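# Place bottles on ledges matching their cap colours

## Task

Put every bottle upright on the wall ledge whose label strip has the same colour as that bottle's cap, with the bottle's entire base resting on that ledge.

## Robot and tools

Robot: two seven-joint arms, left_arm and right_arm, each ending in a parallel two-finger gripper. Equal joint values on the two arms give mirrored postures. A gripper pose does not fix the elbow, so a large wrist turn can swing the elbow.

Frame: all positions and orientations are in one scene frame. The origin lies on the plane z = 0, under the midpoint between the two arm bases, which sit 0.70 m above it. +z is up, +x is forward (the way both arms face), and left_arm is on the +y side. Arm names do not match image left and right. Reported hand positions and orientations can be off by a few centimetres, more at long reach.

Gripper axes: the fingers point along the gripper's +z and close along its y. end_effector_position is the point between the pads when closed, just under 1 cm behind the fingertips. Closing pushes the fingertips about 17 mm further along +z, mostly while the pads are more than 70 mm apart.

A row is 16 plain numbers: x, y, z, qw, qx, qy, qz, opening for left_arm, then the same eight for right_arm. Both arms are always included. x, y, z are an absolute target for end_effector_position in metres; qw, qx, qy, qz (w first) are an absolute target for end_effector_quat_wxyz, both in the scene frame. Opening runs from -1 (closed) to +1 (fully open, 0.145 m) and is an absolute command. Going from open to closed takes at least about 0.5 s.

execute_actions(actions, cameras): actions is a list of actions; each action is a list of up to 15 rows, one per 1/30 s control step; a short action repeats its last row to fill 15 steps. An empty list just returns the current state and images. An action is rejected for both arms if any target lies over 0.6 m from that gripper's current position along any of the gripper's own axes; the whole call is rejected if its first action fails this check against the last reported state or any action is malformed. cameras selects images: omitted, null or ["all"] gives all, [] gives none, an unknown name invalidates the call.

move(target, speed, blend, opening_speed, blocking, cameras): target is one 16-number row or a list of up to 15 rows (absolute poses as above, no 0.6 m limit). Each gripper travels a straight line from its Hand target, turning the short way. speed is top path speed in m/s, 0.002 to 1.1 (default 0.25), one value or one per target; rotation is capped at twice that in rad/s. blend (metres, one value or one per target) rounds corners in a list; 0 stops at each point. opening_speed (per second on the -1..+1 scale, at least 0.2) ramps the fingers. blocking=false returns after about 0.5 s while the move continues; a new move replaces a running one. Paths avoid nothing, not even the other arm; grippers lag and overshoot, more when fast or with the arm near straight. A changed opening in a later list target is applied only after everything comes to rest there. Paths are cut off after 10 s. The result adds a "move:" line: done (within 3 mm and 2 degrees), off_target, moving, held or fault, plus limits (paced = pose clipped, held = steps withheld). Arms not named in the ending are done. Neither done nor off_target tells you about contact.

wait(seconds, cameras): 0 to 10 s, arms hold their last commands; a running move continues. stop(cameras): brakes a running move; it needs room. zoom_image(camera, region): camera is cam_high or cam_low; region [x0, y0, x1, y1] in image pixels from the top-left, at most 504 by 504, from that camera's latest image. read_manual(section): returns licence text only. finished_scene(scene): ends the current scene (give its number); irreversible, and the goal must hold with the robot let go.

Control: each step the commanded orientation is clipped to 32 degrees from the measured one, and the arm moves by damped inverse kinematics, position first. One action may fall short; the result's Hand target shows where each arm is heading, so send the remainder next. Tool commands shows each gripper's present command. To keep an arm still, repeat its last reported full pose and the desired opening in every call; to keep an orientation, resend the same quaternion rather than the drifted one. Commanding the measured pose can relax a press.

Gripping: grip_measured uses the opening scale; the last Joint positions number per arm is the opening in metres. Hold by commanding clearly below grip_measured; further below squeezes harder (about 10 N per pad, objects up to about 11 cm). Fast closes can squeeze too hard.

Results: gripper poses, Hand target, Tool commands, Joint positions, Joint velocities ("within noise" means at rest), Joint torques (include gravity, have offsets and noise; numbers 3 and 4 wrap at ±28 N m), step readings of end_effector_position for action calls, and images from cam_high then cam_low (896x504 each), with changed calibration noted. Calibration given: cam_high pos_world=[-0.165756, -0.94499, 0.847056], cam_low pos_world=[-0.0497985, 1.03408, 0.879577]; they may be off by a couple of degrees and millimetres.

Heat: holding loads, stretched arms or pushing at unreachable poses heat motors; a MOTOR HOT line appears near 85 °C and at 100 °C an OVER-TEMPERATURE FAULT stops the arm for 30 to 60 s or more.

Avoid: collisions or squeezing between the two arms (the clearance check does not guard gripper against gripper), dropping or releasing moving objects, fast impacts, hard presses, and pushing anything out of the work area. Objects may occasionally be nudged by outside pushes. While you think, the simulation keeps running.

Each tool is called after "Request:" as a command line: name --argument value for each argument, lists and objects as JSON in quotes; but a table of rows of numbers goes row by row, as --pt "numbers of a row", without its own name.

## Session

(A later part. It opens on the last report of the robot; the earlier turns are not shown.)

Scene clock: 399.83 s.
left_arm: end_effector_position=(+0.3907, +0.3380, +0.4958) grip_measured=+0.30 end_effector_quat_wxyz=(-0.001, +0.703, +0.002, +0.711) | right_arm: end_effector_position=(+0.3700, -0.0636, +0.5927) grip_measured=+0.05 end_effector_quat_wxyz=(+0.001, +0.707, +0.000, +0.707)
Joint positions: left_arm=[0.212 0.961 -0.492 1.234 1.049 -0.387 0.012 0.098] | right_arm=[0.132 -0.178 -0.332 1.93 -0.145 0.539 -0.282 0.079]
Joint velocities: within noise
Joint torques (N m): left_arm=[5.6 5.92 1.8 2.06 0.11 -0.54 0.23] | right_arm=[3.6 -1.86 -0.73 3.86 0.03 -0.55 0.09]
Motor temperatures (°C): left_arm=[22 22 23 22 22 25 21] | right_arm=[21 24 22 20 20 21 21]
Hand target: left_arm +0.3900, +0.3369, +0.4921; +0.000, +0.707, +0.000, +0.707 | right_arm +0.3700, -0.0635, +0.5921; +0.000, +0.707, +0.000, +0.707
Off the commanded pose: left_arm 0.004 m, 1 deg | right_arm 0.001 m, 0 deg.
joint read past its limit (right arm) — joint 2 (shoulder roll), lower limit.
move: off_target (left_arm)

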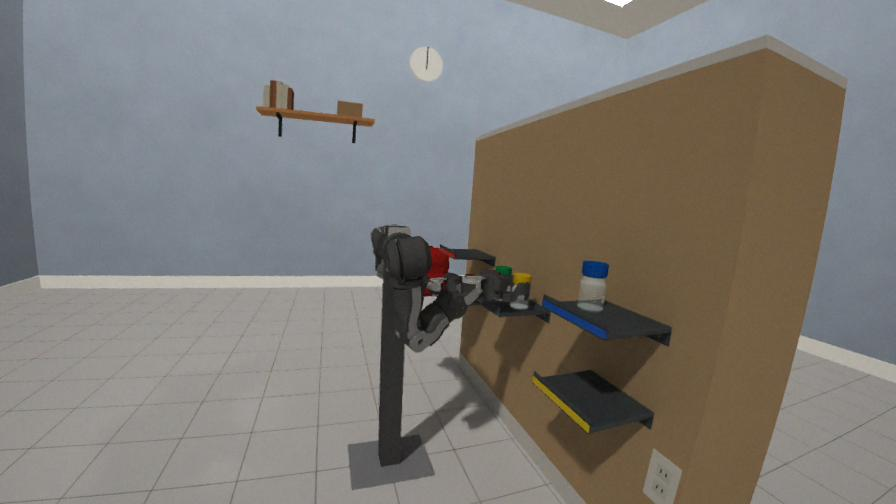

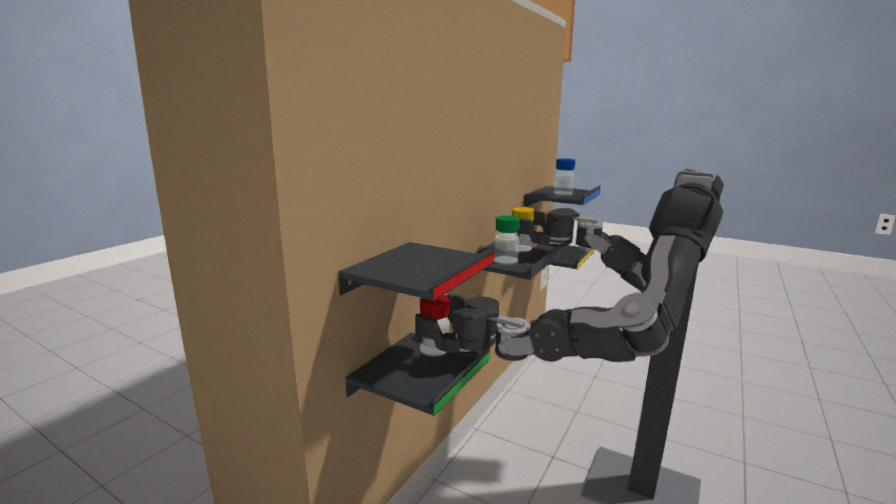

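Request:
move --pt "0.388 0.337 0.492 0 0.7071 0 0.7071 0.3 0.377 -0.0635 0.592 0 0.7071 0 0.7071 0.05" --pt "0.388 0.337 0.492 0 0.7071 0 0.7071 -0.6 0.377 -0.0635 0.592 0 0.7071 0 0.7071 -0.6" --speed 0.05 --opening_speed 1.2

Request:
zoom_image --camera "cam_low" --region '[400, 190, 580, 370]'

Request:
zoom_image --camera "cam_high" --region '[440, 250, 560, 330]'

Scene clock: 413.47 s.
left_arm: end_effector_position=(+0.3888, +0.3382, +0.4933) grip_measured=-0.26 end_effector_quat_wxyz=(-0.002, +0.706, +0.002, +0.708) | right_arm: end_effector_position=(+0.3764, -0.0630, +0.5925) grip_measured=-0.24 end_effector_quat_wxyz=(+0.000, +0.707, +0.000, +0.707)
Joint positions: left_arm=[0.202 0.964 -0.492 1.237 1.05 -0.387 0.011 0.056] | right_arm=[0.159 -0.177 -0.324 1.899 -0.134 0.534 -0.282 0.058]
Joint velocities: within noise
Joint torques (N m): left_arm=[5.02 6.53 2.39 3.29 0.16 -0.67 0.17] | right_arm=[4.42 -1.91 -0.35 3.26 0.03 -0.53 0.05]
Motor temperatures (°C): left_arm=[23 23 23 22 22 25 21] | right_arm=[21 24 22 21 20 21 21]
Hand target: left_arm +0.3880, +0.3370, +0.4919; +0.000, +0.707, +0.000, +0.707 | right_arm +0.3770, -0.0635, +0.5919; +0.000, +0.707, +0.000, +0.707
Off the commanded pose: left_arm 0.002 m, 0 deg | right_arm 0.001 m, 0 deg.
joint read past its limit (right arm) — joint 2 (shoulder roll), lower limit.
move: done

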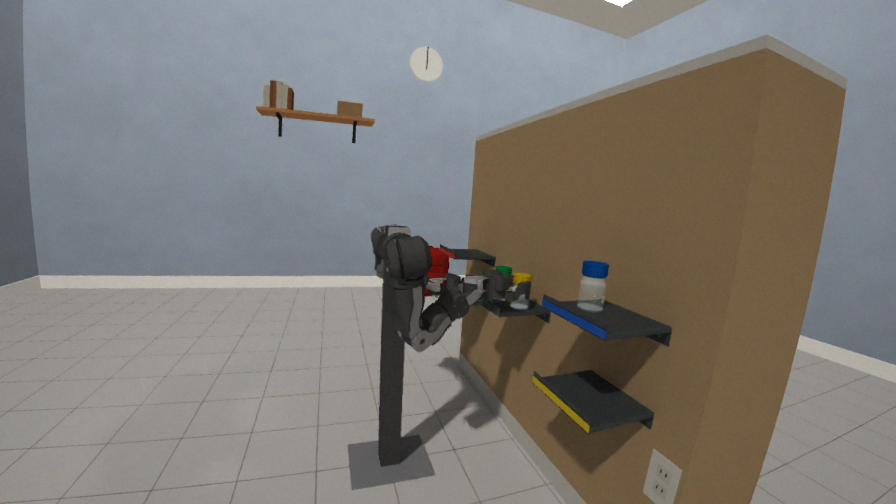

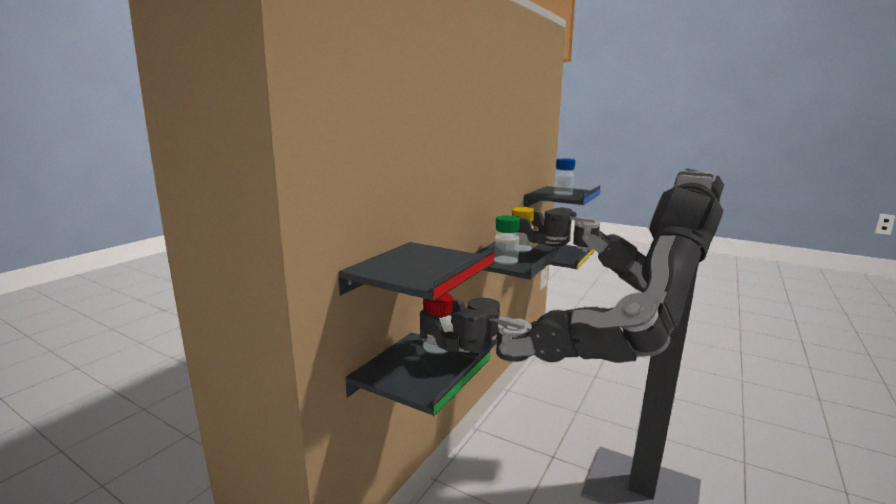

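Scaled by 2.800 from the camera's 896x504 image, which has a finer 1280x720 frame.

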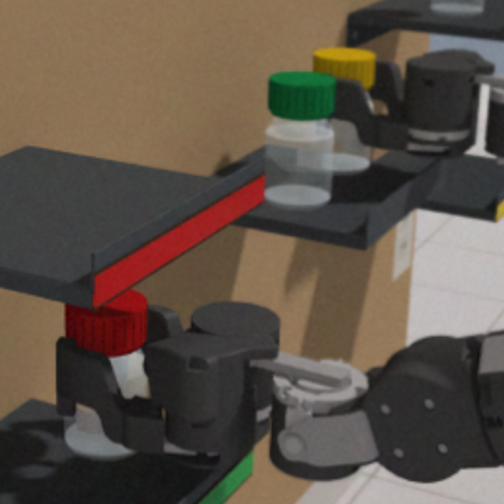

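Scaled by 4.200 from the camera's 896x504 image, which has a finer 1280x720 frame.

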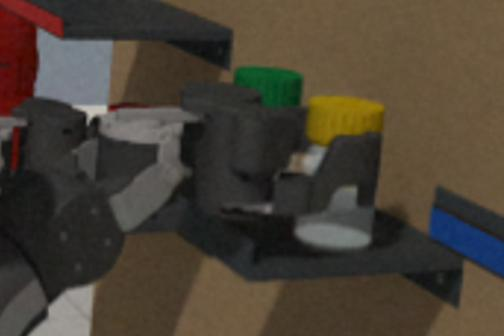

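Request:
move --pt "0.387 0.337 0.533 0 0.7071 0 0.7071 -0.6 0.375 -0.0635 0.64 0 0.7071 0 0.7071 -0.6" --pt "0.25 0.33 0.54 0 0.7071 0 0.7071 -0.6 0.25 -0.07 0.63 0 0.7071 0 0.7071 -0.6" --pt "0.22 0.29 0.63 0 0.7071 0 0.7071 -0.6 0.20 -0.16 0.55 0 0.7071 0 0.7071 -0.6" --pt "0.235 0.30 0.74 0 0.7071 0 0.7071 -0.6 0.20 -0.25 0.48 0 0.7071 0 0.7071 -0.6" --speed '[0.06,0.15,0.2,0.2]' --blend '[0.005,0.02,0.02,0]'

Request:
zoom_image --camera "cam_high" --region '[420, 200, 680, 440]'

Request:
zoom_image --camera "cam_low" --region '[400, 130, 640, 310]'

Scene clock: 437.60 s.
left_arm: end_effector_position=(+0.2351, +0.2992, +0.7395) grip_measured=-0.26 end_effector_quat_wxyz=(+0.000, +0.709, -0.003, +0.705) | right_arm: end_effector_position=(+0.1990, -0.2511, +0.4763) grip_measured=-0.24 end_effector_quat_wxyz=(+0.003, +0.713, -0.001, +0.701)
Joint positions: left_arm=[-0.702 0.924 1.398 2.347 1.584 0.742 -0.176 0.056] | right_arm=[-0.96 0.717 0.051 1.973 0.534 -0.584 -0.277 0.058]
Joint velocities: within noise
Joint torques (N m): left_arm=[1.41 3.97 1.35 0.39 0.12 -0.81 -0.04] | right_arm=[-0.28 2.76 2.21 3.93 -0.02 -0.79 0.19]
Motor temperatures (°C): left_arm=[23 24 24 22 22 25 21] | right_arm=[22 23 22 21 20 21 21]
Hand target: left_arm +0.2350, +0.2999, +0.7400; +0.000, +0.707, +0.000, +0.707 | right_arm +0.2000, -0.2500, +0.4799; +0.000, +0.707, +0.000, +0.707
Off the commanded pose: left_arm 0.001 m, 0 deg | right_arm 0.004 m, 1 deg.
joint sent to its limit (left arm) — joint 5 (forearm roll), upper limit. The joint targets still meet the commanded pose.
move: off_target (right_arm)

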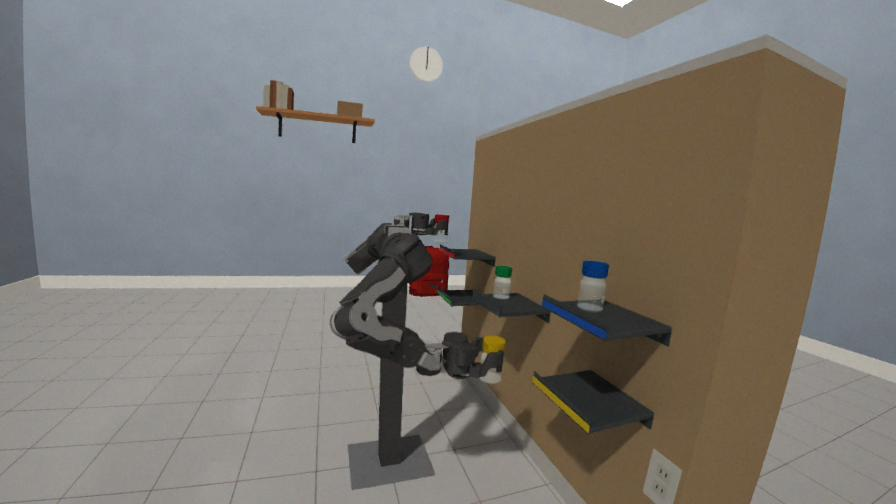

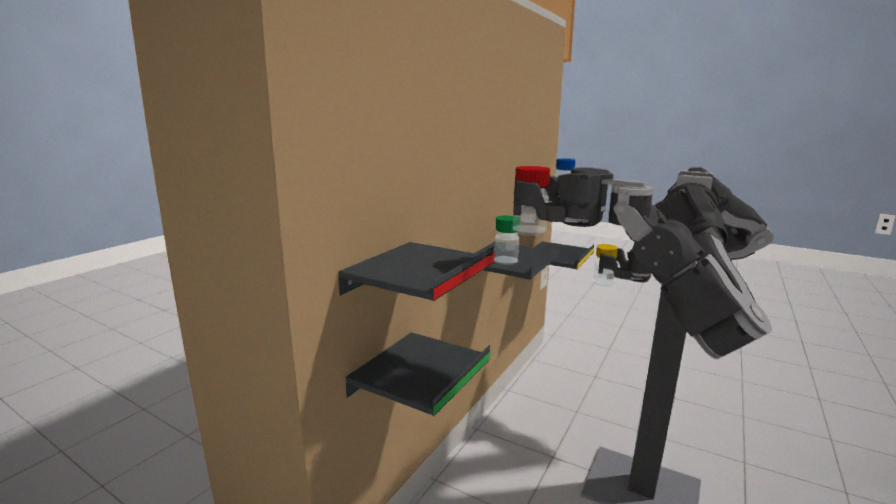

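Scaled by 1.938 from the camera's 896x504 image, which has a finer 1280x720 frame.

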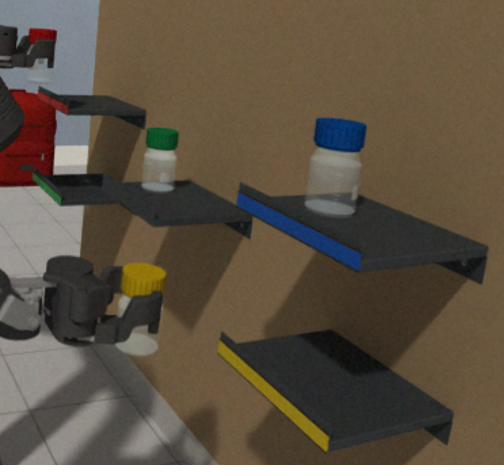

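Scaled by 2.100 from the camera's 896x504 image, which has a finer 1280x720 frame.

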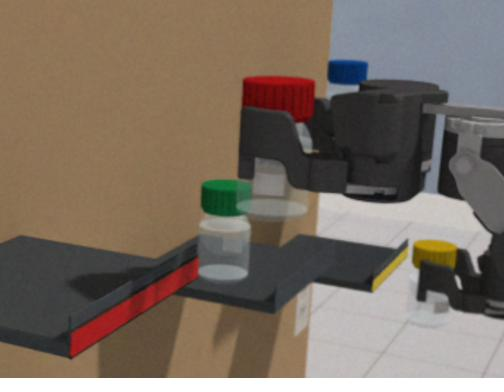

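Request:
move --pt "0.28 0.34 0.74 0 0.7071 0 0.7071 -0.6 0.24 -0.33 0.525 0 0.7071 0 0.7071 -0.6" --pt "0.388 0.367 0.735 0 0.7071 0 0.7071 -0.6 0.29 -0.35 0.527 0 0.7071 0 0.7071 -0.6" --pt "0.388 0.367 0.715 0 0.7071 0 0.7071 -0.6 0.372 -0.365 0.522 0 0.7071 0 0.7071 -0.6" --speed '[0.15,0.15,0.12]' --blend '[0.01,0.01,0]'

Request:
zoom_image --camera "cam_high" --region '[500, 240, 680, 440]'

Request:
zoom_image --camera "cam_low" --region '[340, 150, 520, 310]'

Scene clock: 451.53 s.
left_arm: end_effector_position=(+0.3886, +0.3662, +0.7122) grip_measured=-0.26 end_effector_quat_wxyz=(+0.000, +0.712, -0.002, +0.702) | right_arm: end_effector_position=(+0.3721, -0.3661, +0.5222) grip_measured=-0.24 end_effector_quat_wxyz=(+0.002, +0.708, -0.002, +0.706)
Joint positions: left_arm=[-1.186 1.619 1.25 1.556 1.585 0.078 -0.028 0.056] | right_arm=[0.041 1.064 -0.275 1.32 1.113 -0.315 0.089 0.058]
Joint velocities: within noise
Joint torques (N m): left_arm=[5.05 2.55 4.64 0.43 0.17 -0.98 0.06] | right_arm=[3.55 7.11 3.69 1.94 0.12 -0.55 0.21]
Motor temperatures (°C): left_arm=[23 23 24 21 22 25 21] | right_arm=[21 24 22 21 20 21 21]
Hand target: left_arm +0.3880, +0.3669, +0.7150; +0.000, +0.707, +0.000, +0.707 | right_arm +0.3720, -0.3650, +0.5220; +0.000, +0.707, +0.000, +0.707
Off the commanded pose: left_arm 0.003 m, 1 deg | right_arm 0.001 m, 0 deg.
joint sent to its limit (left arm) — joint 5 (forearm roll), upper limit. The joint targets still meet the commanded pose.
move: done

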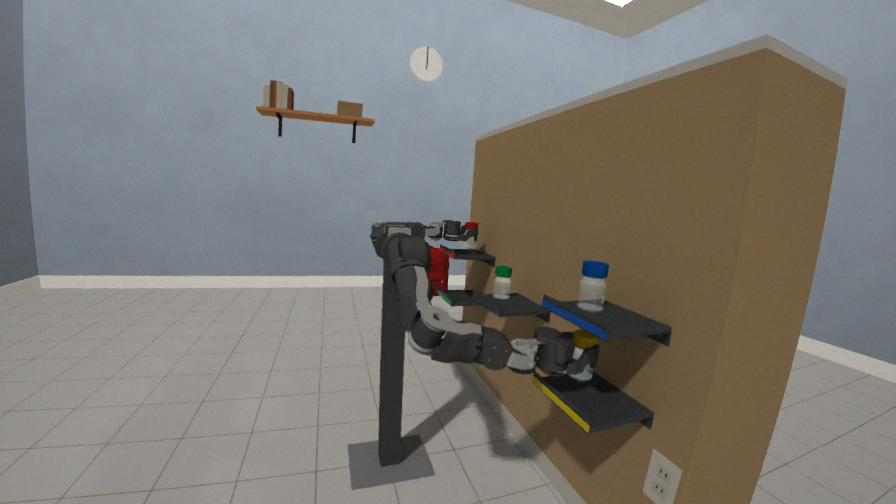

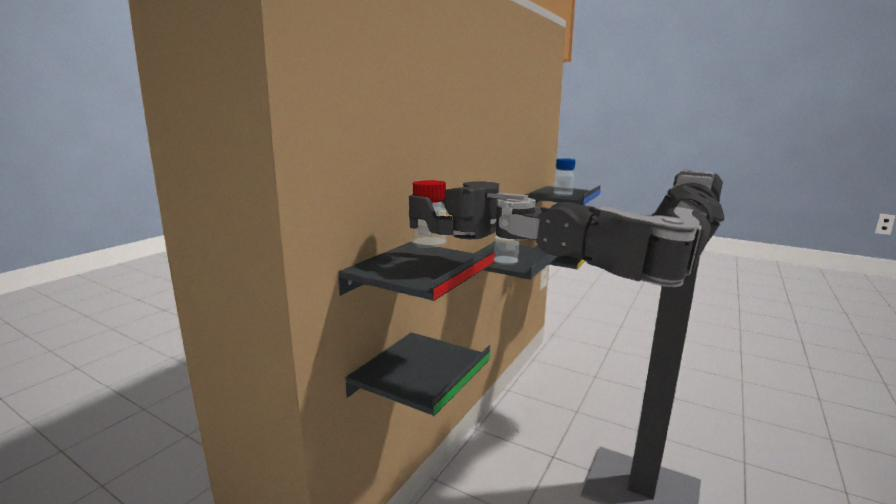

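Scaled by 2.520 from the camera's 896x504 image, which has a finer 1280x720 frame.

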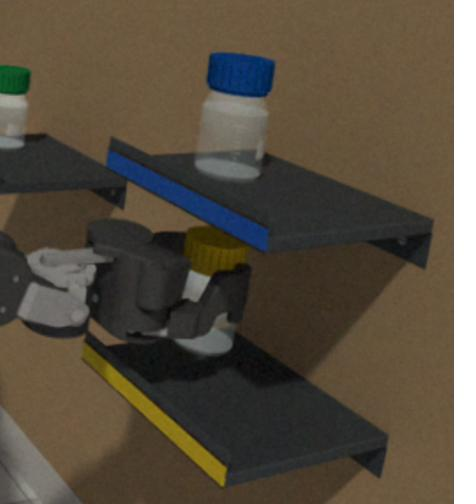

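Scaled by 2.800 from the camera's 896x504 image, which has a finer 1280x720 frame.

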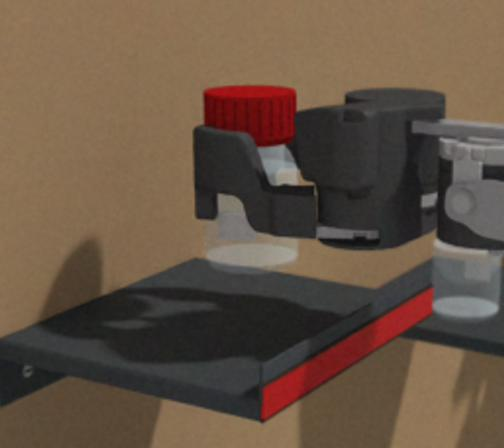

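Request:
move --pt "0.388 0.367 0.701 0 0.7071 0 0.7071 -0.6 0.372 -0.365 0.506 0 0.7071 0 0.7071 -0.6" --speed 0.05 --cameras '[]'

Request:
move --pt "0.388 0.367 0.696 0 0.7071 0 0.7071 -0.6 0.372 -0.365 0.501 0 0.7071 0 0.7071 -0.6" --speed 0.03 --cameras '[]'

Request:
move --pt "0.388 0.367 0.692 0 0.7071 0 0.7071 -0.6 0.372 -0.365 0.497 0 0.7071 0 0.7071 -0.6" --speed 0.03

Request:
zoom_image --camera "cam_high" --region '[500, 240, 680, 440]'

Request:
zoom_image --camera "cam_low" --region '[340, 150, 520, 310]'

Scene clock: 466.60 s.
left_arm: end_effector_position=(+0.3885, +0.3661, +0.7004) grip_measured=-0.26 end_effector_quat_wxyz=(+0.001, +0.710, -0.001, +0.704) | right_arm: end_effector_position=(+0.3712, -0.3658, +0.5028) grip_measured=-0.24 end_effector_quat_wxyz=(+0.001, +0.713, -0.002, +0.701)
Joint positions: left_arm=[-1.233 1.616 1.241 1.559 1.585 0.016 -0.028 0.056] | right_arm=[0.053 1.002 -0.276 1.255 1.063 -0.328 0.125 0.058]
Joint velocities: within noise
Joint torques (N m): left_arm=[5.16 2.28 3.47 0.46 0.12 -0.98 0.05] | right_arm=[4.36 6.69 4.27 2.22 0.16 -0.76 0.15]
Motor temperatures (°C): left_arm=[23 23 26 21 21 26 21] | right_arm=[21 24 23 20 20 21 21]
Hand target: left_arm +0.3880, +0.3669, +0.7010; +0.000, +0.707, +0.000, +0.707 | right_arm +0.3720, -0.3650, +0.5060; +0.000, +0.707, +0.000, +0.707
Off the commanded pose: left_arm 0.001 m, 0 deg | right_arm 0.003 m, 1 deg.
move: done
No camera images: "cameras" was empty.

Scene clock: 467.33 s.
left_arm: end_effector_position=(+0.3886, +0.3661, +0.6959) grip_measured=-0.26 end_effector_quat_wxyz=(+0.001, +0.709, -0.001, +0.705) | right_arm: end_effector_position=(+0.3711, -0.3655, +0.4975) grip_measured=-0.24 end_effector_quat_wxyz=(+0.001, +0.713, -0.001, +0.701)
Joint positions: left_arm=[-1.254 1.616 1.241 1.559 1.585 -0.006 -0.028 0.056] | right_arm=[0.057 0.982 -0.276 1.234 1.049 -0.335 0.137 0.058]
Joint velocities: within noise
Joint torques (N m): left_arm=[5.05 2.07 3.38 0.47 0.1 -0.99 0.05] | right_arm=[4.47 6.66 4.37 2.24 0.18 -0.8 0.16]
Motor temperatures (°C): left_arm=[23 23 26 21 21 26 21] | right_arm=[21 24 23 20 20 21 21]
Hand target: left_arm +0.3880, +0.3670, +0.6961; +0.000, +0.707, +0.000, +0.707 | right_arm +0.3720, -0.3650, +0.5010; +0.000, +0.707, +0.000, +0.707
Off the commanded pose: left_arm 0.001 m, 0 deg | right_arm 0.004 m, 1 deg.
move: off_target (right_arm)
No camera images: "cameras" was empty.

Scene clock: 468.03 s.
left_arm: end_effector_position=(+0.3886, +0.3661, +0.6919) grip_measured=-0.26 end_effector_quat_wxyz=(+0.001, +0.709, -0.001, +0.705) | right_arm: end_effector_position=(+0.3714, -0.3659, +0.4952) grip_measured=-0.24 end_effector_quat_wxyz=(+0.002, +0.711, -0.001, +0.703)
Joint positions: left_arm=[-1.272 1.616 1.241 1.559 1.585 -0.024 -0.028 0.056] | right_arm=[0.063 0.969 -0.276 1.217 1.039 -0.345 0.146 0.058]
Joint velocities: within noise
Joint torques (N m): left_arm=[5.05 1.99 3.37 0.42 0.08 -0.98 0.06] | right_arm=[4.31 6.55 3.84 2.1 0.17 -0.68 0.16]
Motor temperatures (°C): left_arm=[23 23 26 21 21 26 21] | right_arm=[21 24 23 20 20 21 21]
Hand target: left_arm +0.3880, +0.3670, +0.6920; +0.000, +0.707, +0.000, +0.707 | right_arm +0.3720, -0.3650, +0.4970; +0.000, +0.707, +0.000, +0.707
Off the commanded pose: left_arm 0.001 m, 0 deg | right_arm 0.002 m, 1 deg.
move: done

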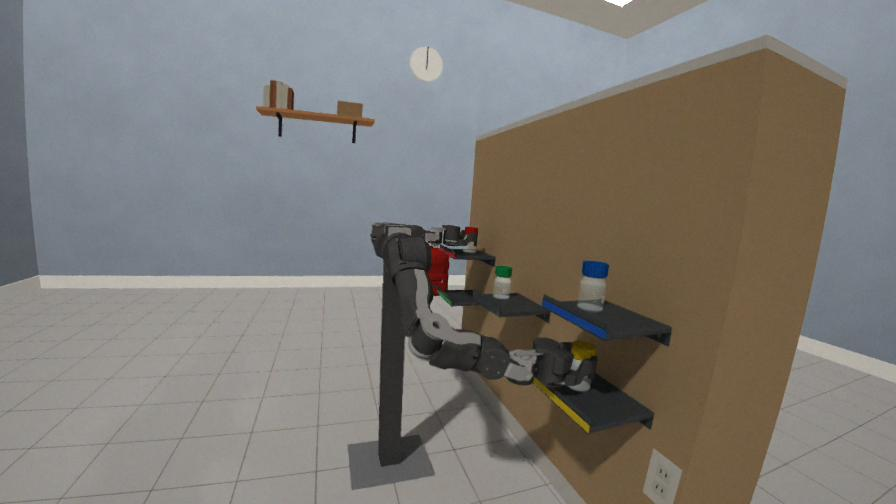

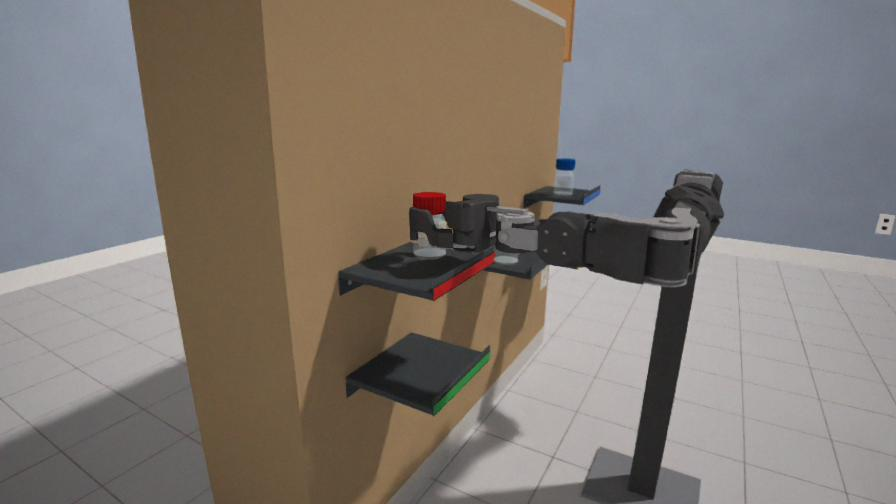

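Scaled by 2.520 from the camera's 896x504 image, which has a finer 1280x720 frame.

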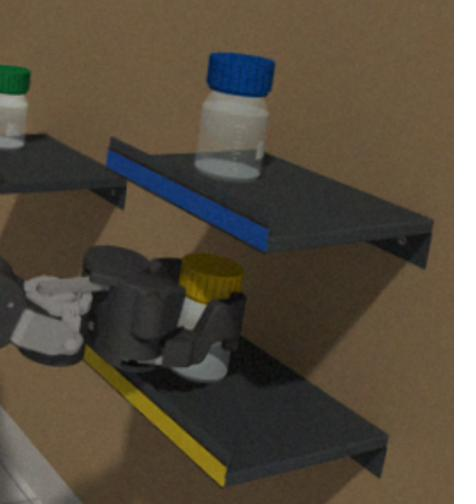

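Scaled by 2.800 from the camera's 896x504 image, which has a finer 1280x720 frame.

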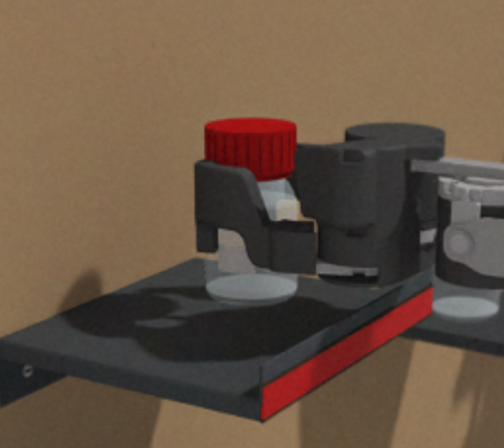

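Request:
move --pt "0.388 0.367 0.688 0 0.7071 0 0.7071 -0.6 0.372 -0.365 0.494 0 0.7071 0 0.7071 -0.6" --speed 0.03 --cameras '[]'

Request:
move --pt "0.388 0.367 0.684 0 0.7071 0 0.7071 -0.6 0.372 -0.365 0.4925 0 0.7071 0 0.7071 -0.6" --speed 0.03 --cameras '[]'

Request:
move --pt "0.388 0.367 0.680 0 0.7071 0 0.7071 -0.6 0.372 -0.365 0.4925 0 0.7071 0 0.7071 -0.6" --speed 0.03

Request:
zoom_image --camera "cam_high" --region '[500, 240, 680, 440]'

Request:
zoom_image --camera "cam_low" --region '[340, 150, 520, 310]'

Scene clock: 483.53 s.
left_arm: end_effector_position=(+0.3885, +0.3661, +0.6878) grip_measured=-0.26 end_effector_quat_wxyz=(+0.001, +0.709, -0.001, +0.705) | right_arm: end_effector_position=(+0.3719, -0.3664, +0.4949) grip_measured=-0.24 end_effector_quat_wxyz=(+0.002, +0.707, -0.001, +0.707)
Joint positions: left_arm=[-1.29 1.616 1.241 1.559 1.585 -0.042 -0.028 0.056] | right_arm=[0.07 0.96 -0.276 1.205 1.033 -0.357 0.153 0.058]
Joint velocities: within noise
Joint torques (N m): left_arm=[5.05 1.96 3.37 0.32 0.08 -0.96 0.05] | right_arm=[4.02 6.21 3.12 1.85 0.21 -0.53 0.15]
Motor temperatures (°C): left_arm=[23 22 26 21 21 26 21] | right_arm=[22 25 23 20 20 21 21]
Hand target: left_arm +0.3880, +0.3670, +0.6881; +0.000, +0.707, +0.000, +0.707 | right_arm +0.3720, -0.3650, +0.4940; +0.000, +0.707, +0.000, +0.707
Off the commanded pose: left_arm 0.001 m, 0 deg | right_arm 0.002 m, 0 deg.
move: done
No camera images: "cameras" was empty.

Scene clock: 484.23 s.
left_arm: end_effector_position=(+0.3883, +0.3661, +0.6865) grip_measured=-0.26 end_effector_quat_wxyz=(+0.002, +0.705, -0.001, +0.709) | right_arm: end_effector_position=(+0.3721, -0.3664, +0.4947) grip_measured=-0.24 end_effector_quat_wxyz=(+0.002, +0.706, -0.001, +0.708)
Joint positions: left_arm=[-1.303 1.616 1.241 1.559 1.585 -0.067 -0.028 0.056] | right_arm=[0.072 0.956 -0.276 1.199 1.03 -0.363 0.157 0.058]
Joint velocities: within noise
Joint torques (N m): left_arm=[4.55 2.07 2.95 0.14 0.07 -0.76 0.05] | right_arm=[3.89 6.05 2.73 1.7 0.19 -0.41 0.13]
Motor temperatures (°C): left_arm=[23 22 26 21 21 26 21] | right_arm=[22 25 23 20 20 21 21]
Hand target: left_arm +0.3880, +0.3670, +0.6840; +0.000, +0.707, +0.000, +0.707 | right_arm +0.3719, -0.3650, +0.4924; +0.000, +0.707, +0.000, +0.707
Off the commanded pose: left_arm 0.003 m, 0 deg | right_arm 0.003 m, 0 deg.
move: done
No camera images: "cameras" was empty.

Scene clock: 484.93 s.
left_arm: end_effector_position=(+0.3882, +0.3663, +0.6861) grip_measured=-0.26 end_effector_quat_wxyz=(+0.002, +0.700, +0.000, +0.714) | right_arm: end_effector_position=(+0.3721, -0.3664, +0.4947) grip_measured=-0.24 end_effector_quat_wxyz=(+0.002, +0.706, -0.001, +0.708)
Joint positions: left_arm=[-1.316 1.616 1.241 1.559 1.585 -0.094 -0.028 0.056] | right_arm=[0.072 0.956 -0.276 1.199 1.03 -0.363 0.157 0.058]
Joint velocities: within noise
Joint torques (N m): left_arm=[3.94 2.2 2.43 0.05 0.07 -0.45 0.06] | right_arm=[3.86 6.13 2.8 1.84 0.19 -0.45 0.11]
Motor temperatures (°C): left_arm=[23 22 26 21 21 26 21] | right_arm=[22 25 23 20 20 21 21]
Hand target: left_arm +0.3880, +0.3669, +0.6800; +0.000, +0.707, +0.000, +0.707 | right_arm +0.3719, -0.3650, +0.4924; +0.000, +0.707, +0.000, +0.707
Off the commanded pose: left_arm 0.006 m, 1 deg | right_arm 0.003 m, 0 deg.
move: off_target (left_arm)

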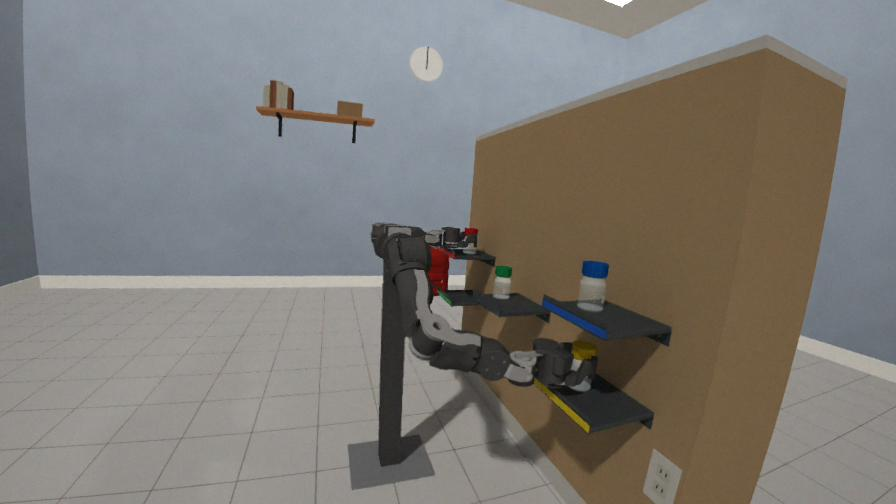

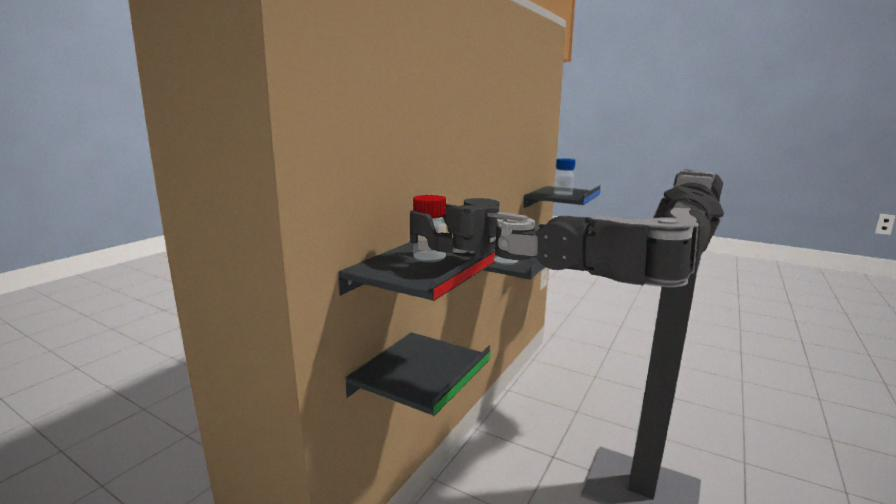

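Scaled by 2.520 from the camera's 896x504 image, which has a finer 1280x720 frame.

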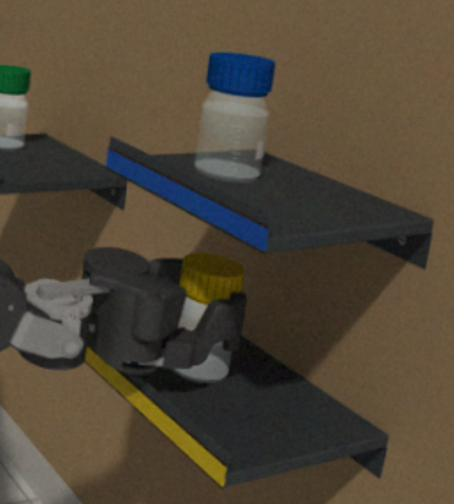

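Scaled by 2.800 from the camera's 896x504 image, which has a finer 1280x720 frame.

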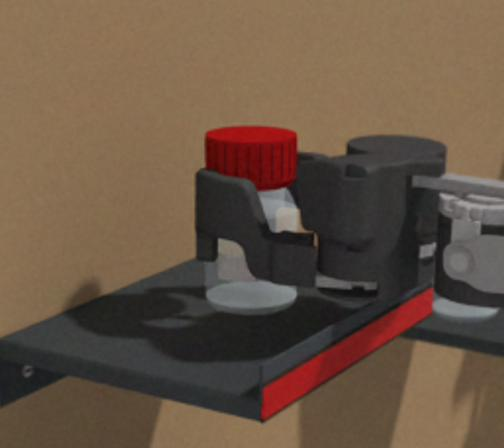

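Request:
move --pt "0.388 0.367 0.685 0 0.7071 0 0.7071 -0.6 0.372 -0.365 0.494 0 0.7071 0 0.7071 -0.6" --pt "0.388 0.367 0.685 0 0.7071 0 0.7071 0.15 0.372 -0.365 0.494 0 0.7071 0 0.7071 0.15" --speed 0.03 --opening_speed 0.8 --cameras '[]'

Request:
move --pt "0.36 0.36 0.69 0 0.7071 0 0.7071 0.15 0.35 -0.36 0.497 0 0.7071 0 0.7071 0.15" --pt "0.25 0.33 0.695 0 0.7071 0 0.7071 0.15 0.25 -0.33 0.50 0 0.7071 0 0.7071 0.15" --speed '[0.06,0.15]'

Request:
zoom_image --camera "cam_high" --region '[500, 240, 680, 440]'

Request:
zoom_image --camera "cam_low" --region '[340, 150, 520, 310]'

Scene clock: 500.83 s.
left_arm: end_effector_position=(+0.3883, +0.3663, +0.6856) grip_measured=+0.15 end_effector_quat_wxyz=(+0.001, +0.706, -0.001, +0.708) | right_arm: end_effector_position=(+0.3722, -0.3659, +0.4949) grip_measured=+0.15 end_effector_quat_wxyz=(+0.002, +0.706, -0.001, +0.709)
Joint positions: left_arm=[-1.307 1.616 1.241 1.559 1.584 -0.069 -0.028 0.087] | right_arm=[0.072 0.956 -0.276 1.2 1.03 -0.363 0.157 0.087]
Joint velocities: within noise
Joint torques (N m): left_arm=[5.53 1.99 3.59 0.29 0.08 -0.53 0.05] | right_arm=[3.39 7.21 3.32 2.73 0.27 -0.32 0.02]
Motor temperatures (°C): left_arm=[23 22 25 21 21 25 21] | right_arm=[22 25 23 20 20 21 21]
Hand target: left_arm +0.3880, +0.3669, +0.6849; +0.000, +0.707, +0.000, +0.707 | right_arm +0.3720, -0.3650, +0.4939; +0.000, +0.707, +0.000, +0.707
Off the commanded pose: left_arm 0.001 m, 0 deg | right_arm 0.001 m, 0 deg.
move: done
No camera images: "cameras" was empty.

Scene clock: 502.47 s.
left_arm: end_effector_position=(+0.2500, +0.3303, +0.6951) grip_measured=+0.15 end_effector_quat_wxyz=(-0.001, +0.706, +0.002, +0.708) | right_arm: end_effector_position=(+0.2495, -0.3291, +0.4981) grip_measured=+0.15 end_effector_quat_wxyz=(-0.002, +0.710, +0.001, +0.704)
Joint positions: left_arm=[-1.296 0.929 1.425 2.207 1.485 0.154 -0.004 0.087] | right_arm=[-0.884 0.999 0.22 1.757 0.989 -0.591 -0.043 0.087]
Joint velocities: within noise
Joint torques (N m): left_arm=[-0.04 2.07 3.18 0.55 0.15 -0.52 0.23] | right_arm=[0.65 3.86 4.15 2.43 0.03 -0.53 -0.12]
Motor temperatures (°C): left_arm=[23 22 26 21 21 25 21] | right_arm=[22 25 23 20 20 21 21]
Hand target: left_arm +0.2500, +0.3299, +0.6950; +0.000, +0.707, +0.000, +0.707 | right_arm +0.2500, -0.3300, +0.5000; +0.000, +0.707, +0.000, +0.707
Off the commanded pose: left_arm 0.000 m, 0 deg | right_arm 0.002 m, 1 deg.
move: done

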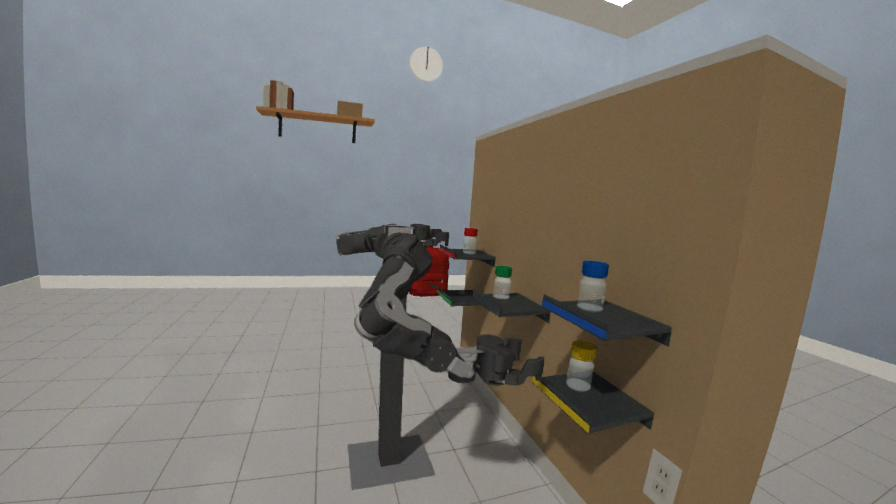

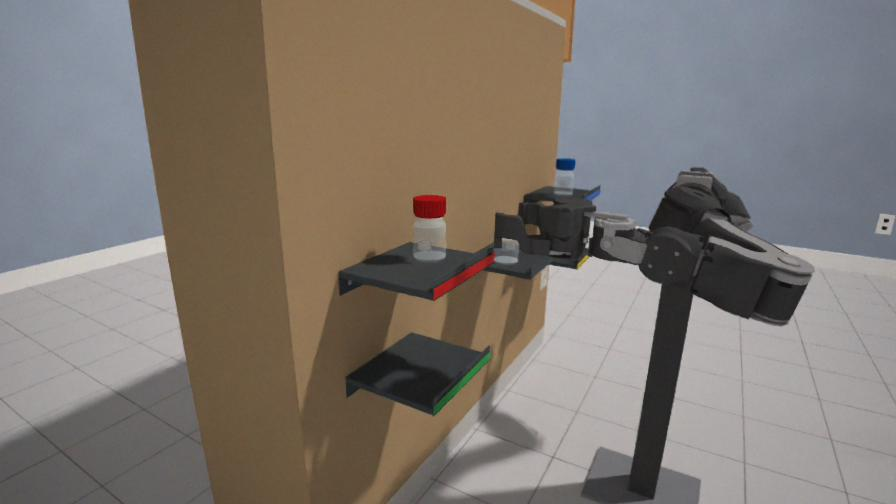

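Scaled by 2.520 from the camera's 896x504 image, which has a finer 1280x720 frame.

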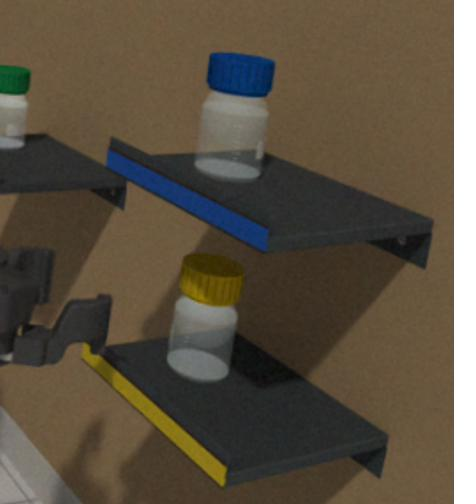

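Scaled by 2.800 from the camera's 896x504 image, which has a finer 1280x720 frame.

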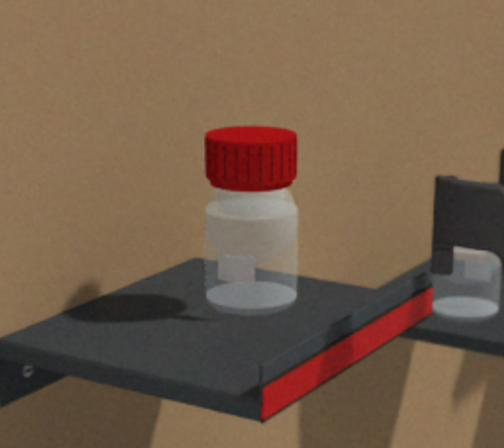

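Request:
move --pt "0.22 0.28 0.58 0 0.7071 0 0.7071 0.3 0.20 -0.30 0.48 0 0.7071 0 0.7071 0" --pt "0.20 0.24 0.48 0 0.7071 0 0.7071 0.3 0.20 -0.30 0.48 0 0.7071 0 0.7071 0" --pt "0.20 0.14 0.54 0 0.7071 0 0.7071 0.3 0.20 -0.30 0.48 0 0.7071 0 0.7071 0" --pt "0.26 0.045 0.59 0 0.7071 0 0.7071 0.3 0.20 -0.30 0.48 0 0.7071 0 0.7071 0" --speed 0.22 --blend 0.02

Request:
zoom_image --camera "cam_high" --region '[420, 220, 560, 330]'

Request:
zoom_image --camera "cam_low" --region '[440, 180, 640, 310]'

Scene clock: 520.80 s.
left_arm: end_effector_position=(+0.2595, +0.0449, +0.5924) grip_measured=+0.30 end_effector_quat_wxyz=(+0.003, +0.704, +0.002, +0.710) | right_arm: end_effector_position=(+0.2003, -0.3014, +0.4797) grip_measured=+0.00 end_effector_quat_wxyz=(+0.002, +0.708, +0.000, +0.706)
Joint positions: left_arm=[-0.393 -0.158 -0.646 2.295 -0.393 0.447 -0.39 0.098] | right_arm=[-1.018 0.799 0.213 1.839 0.778 -0.676 -0.066 0.076]
Joint velocities: within noise
Joint torques (N m): left_arm=[1.33 -2.23 -0.99 3.63 -0.07 -0.51 0.08] | right_arm=[-0.59 2.49 1.96 3.06 0 -0.55 0.08]
Motor temperatures (°C): left_arm=[22 22 26 21 21 25 21] | right_arm=[21 24 23 20 20 21 21]
Hand target: left_arm +0.2600, +0.0450, +0.5901; +0.000, +0.707, +0.000, +0.707 | right_arm +0.2000, -0.3000, +0.4800; +0.000, +0.707, +0.000, +0.707
Off the commanded pose: left_arm 0.002 m, 1 deg | right_arm 0.001 m, 0 deg.
move: done

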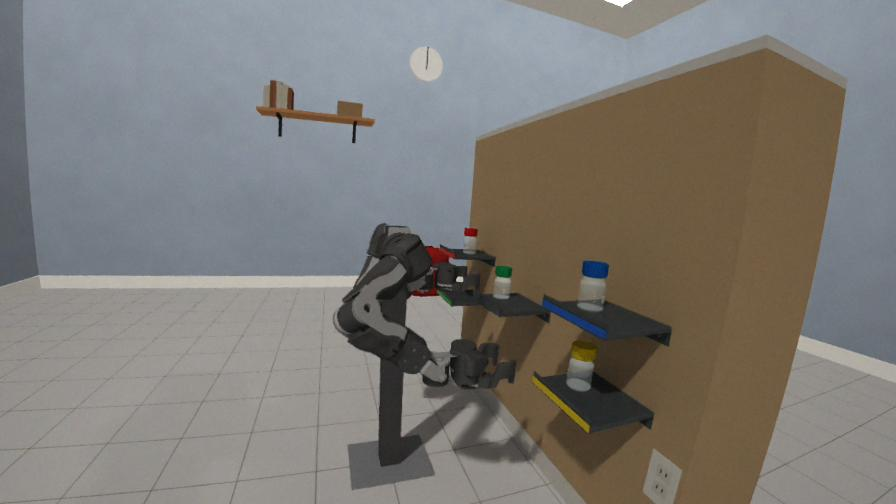

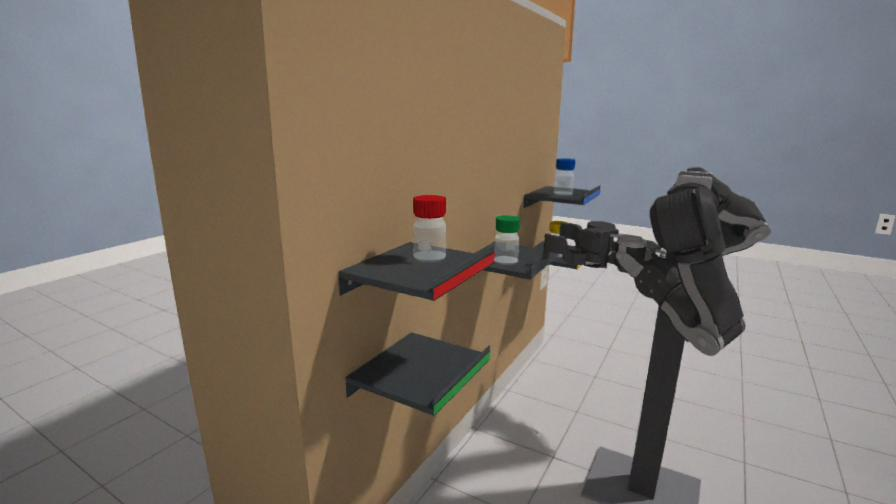

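Scaled by 3.600 from the camera's 896x504 image, which has a finer 1280x720 frame.

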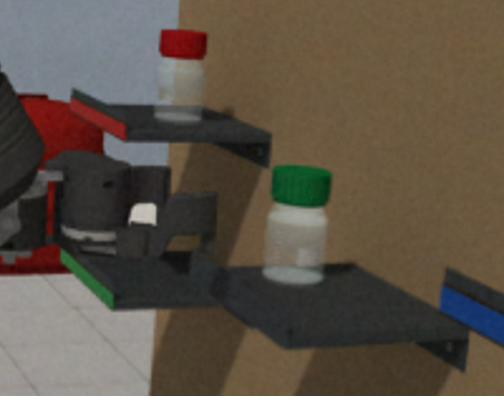

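Scaled by 2.520 from the camera's 896x504 image, which has a finer 1280x720 frame.

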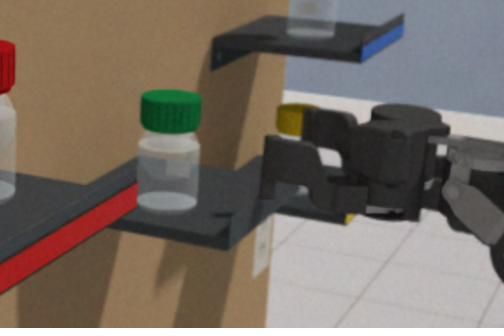

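Good pose; advance and check.

Request:
move --pt "0.379 0.042 0.585 0 0.7071 0 0.7071 0.3 0.20 -0.30 0.48 0 0.7071 0 0.7071 0" --speed 0.13

Request:
zoom_image --camera "cam_high" --region '[420, 220, 560, 330]'

Request:
zoom_image --camera "cam_low" --region '[440, 180, 640, 310]'

Scene clock: 527.43 s.
left_arm: end_effector_position=(+0.3790, +0.0419, +0.5883) grip_measured=+0.30 end_effector_quat_wxyz=(+0.001, +0.704, +0.000, +0.710) | right_arm: end_effector_position=(+0.2003, -0.3014, +0.4797) grip_measured=+0.00 end_effector_quat_wxyz=(+0.002, +0.708, +0.000, +0.706)
Joint positions: left_arm=[0.193 -0.165 -0.421 1.827 -0.081 0.491 -0.406 0.098] | right_arm=[-1.018 0.799 0.213 1.839 0.778 -0.676 -0.066 0.076]
Joint velocities: within noise
Joint torques (N m): left_arm=[5 -2.28 -0.75 4.05 0.01 -0.65 0.03] | right_arm=[-0.78 2.47 2.03 2.99 0.03 -0.57 0.07]
Motor temperatures (°C): left_arm=[22 22 25 21 21 25 21] | right_arm=[21 24 23 20 20 21 21]
Hand target: left_arm +0.3790, +0.0421, +0.5851; +0.000, +0.707, +0.000, +0.707 | right_arm +0.2000, -0.3000, +0.4800; +0.000, +0.707, +0.000, +0.707
Off the commanded pose: left_arm 0.003 m, 0 deg | right_arm 0.001 m, 0 deg.
joint read past its limit (left arm) — joint 2 (shoulder roll), lower limit.
joint sent to its limit (left arm) — joint 2 (shoulder roll), lower limit. The joint targets still meet the commanded pose.
move: done

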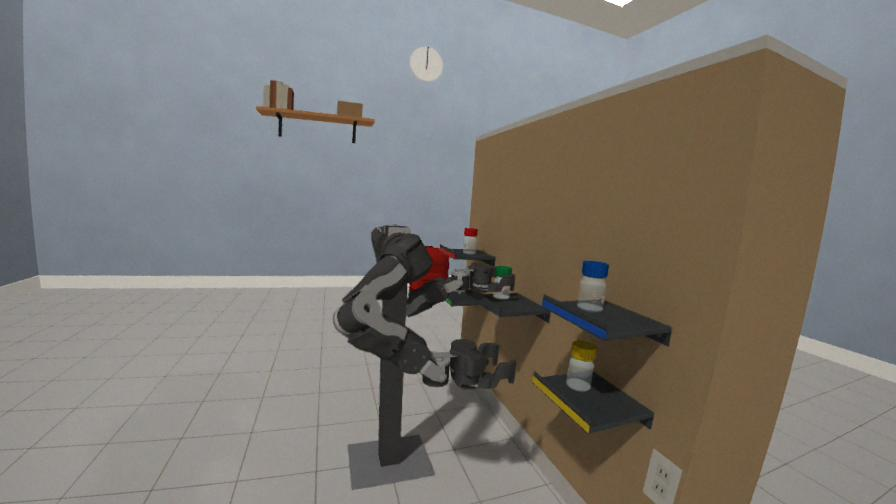

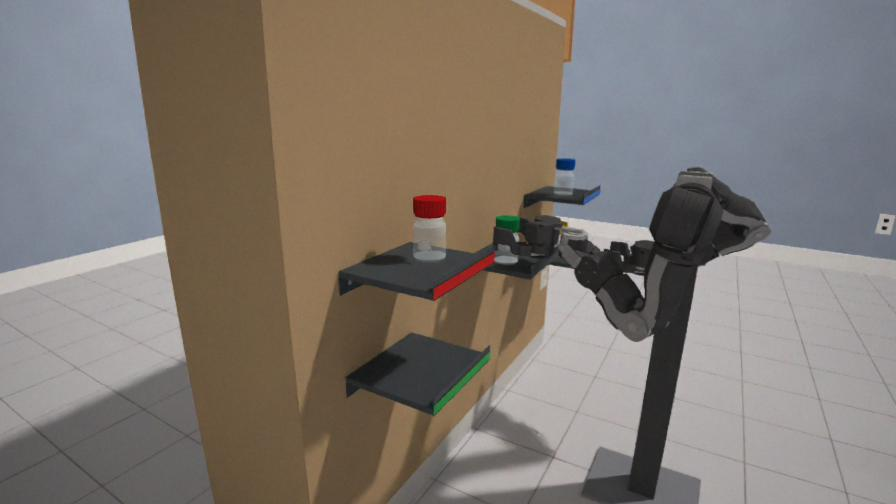

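Scaled by 3.600 from the camera's 896x504 image, which has a finer 1280x720 frame.

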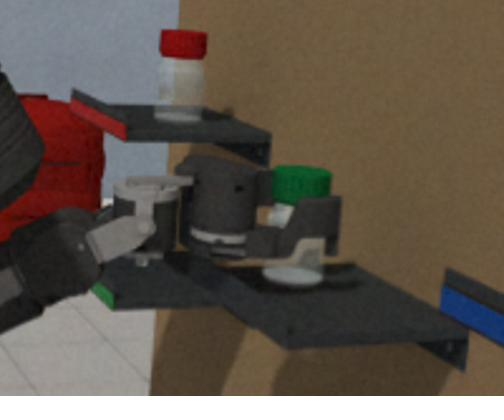

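Scaled by 2.520 from the camera's 896x504 image, which has a finer 1280x720 frame.

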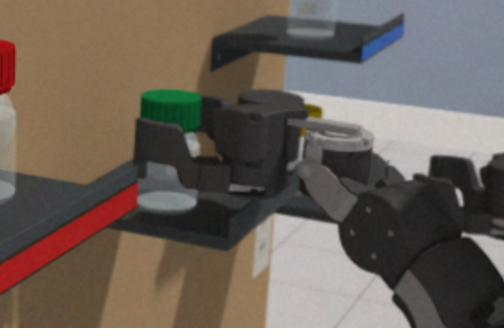

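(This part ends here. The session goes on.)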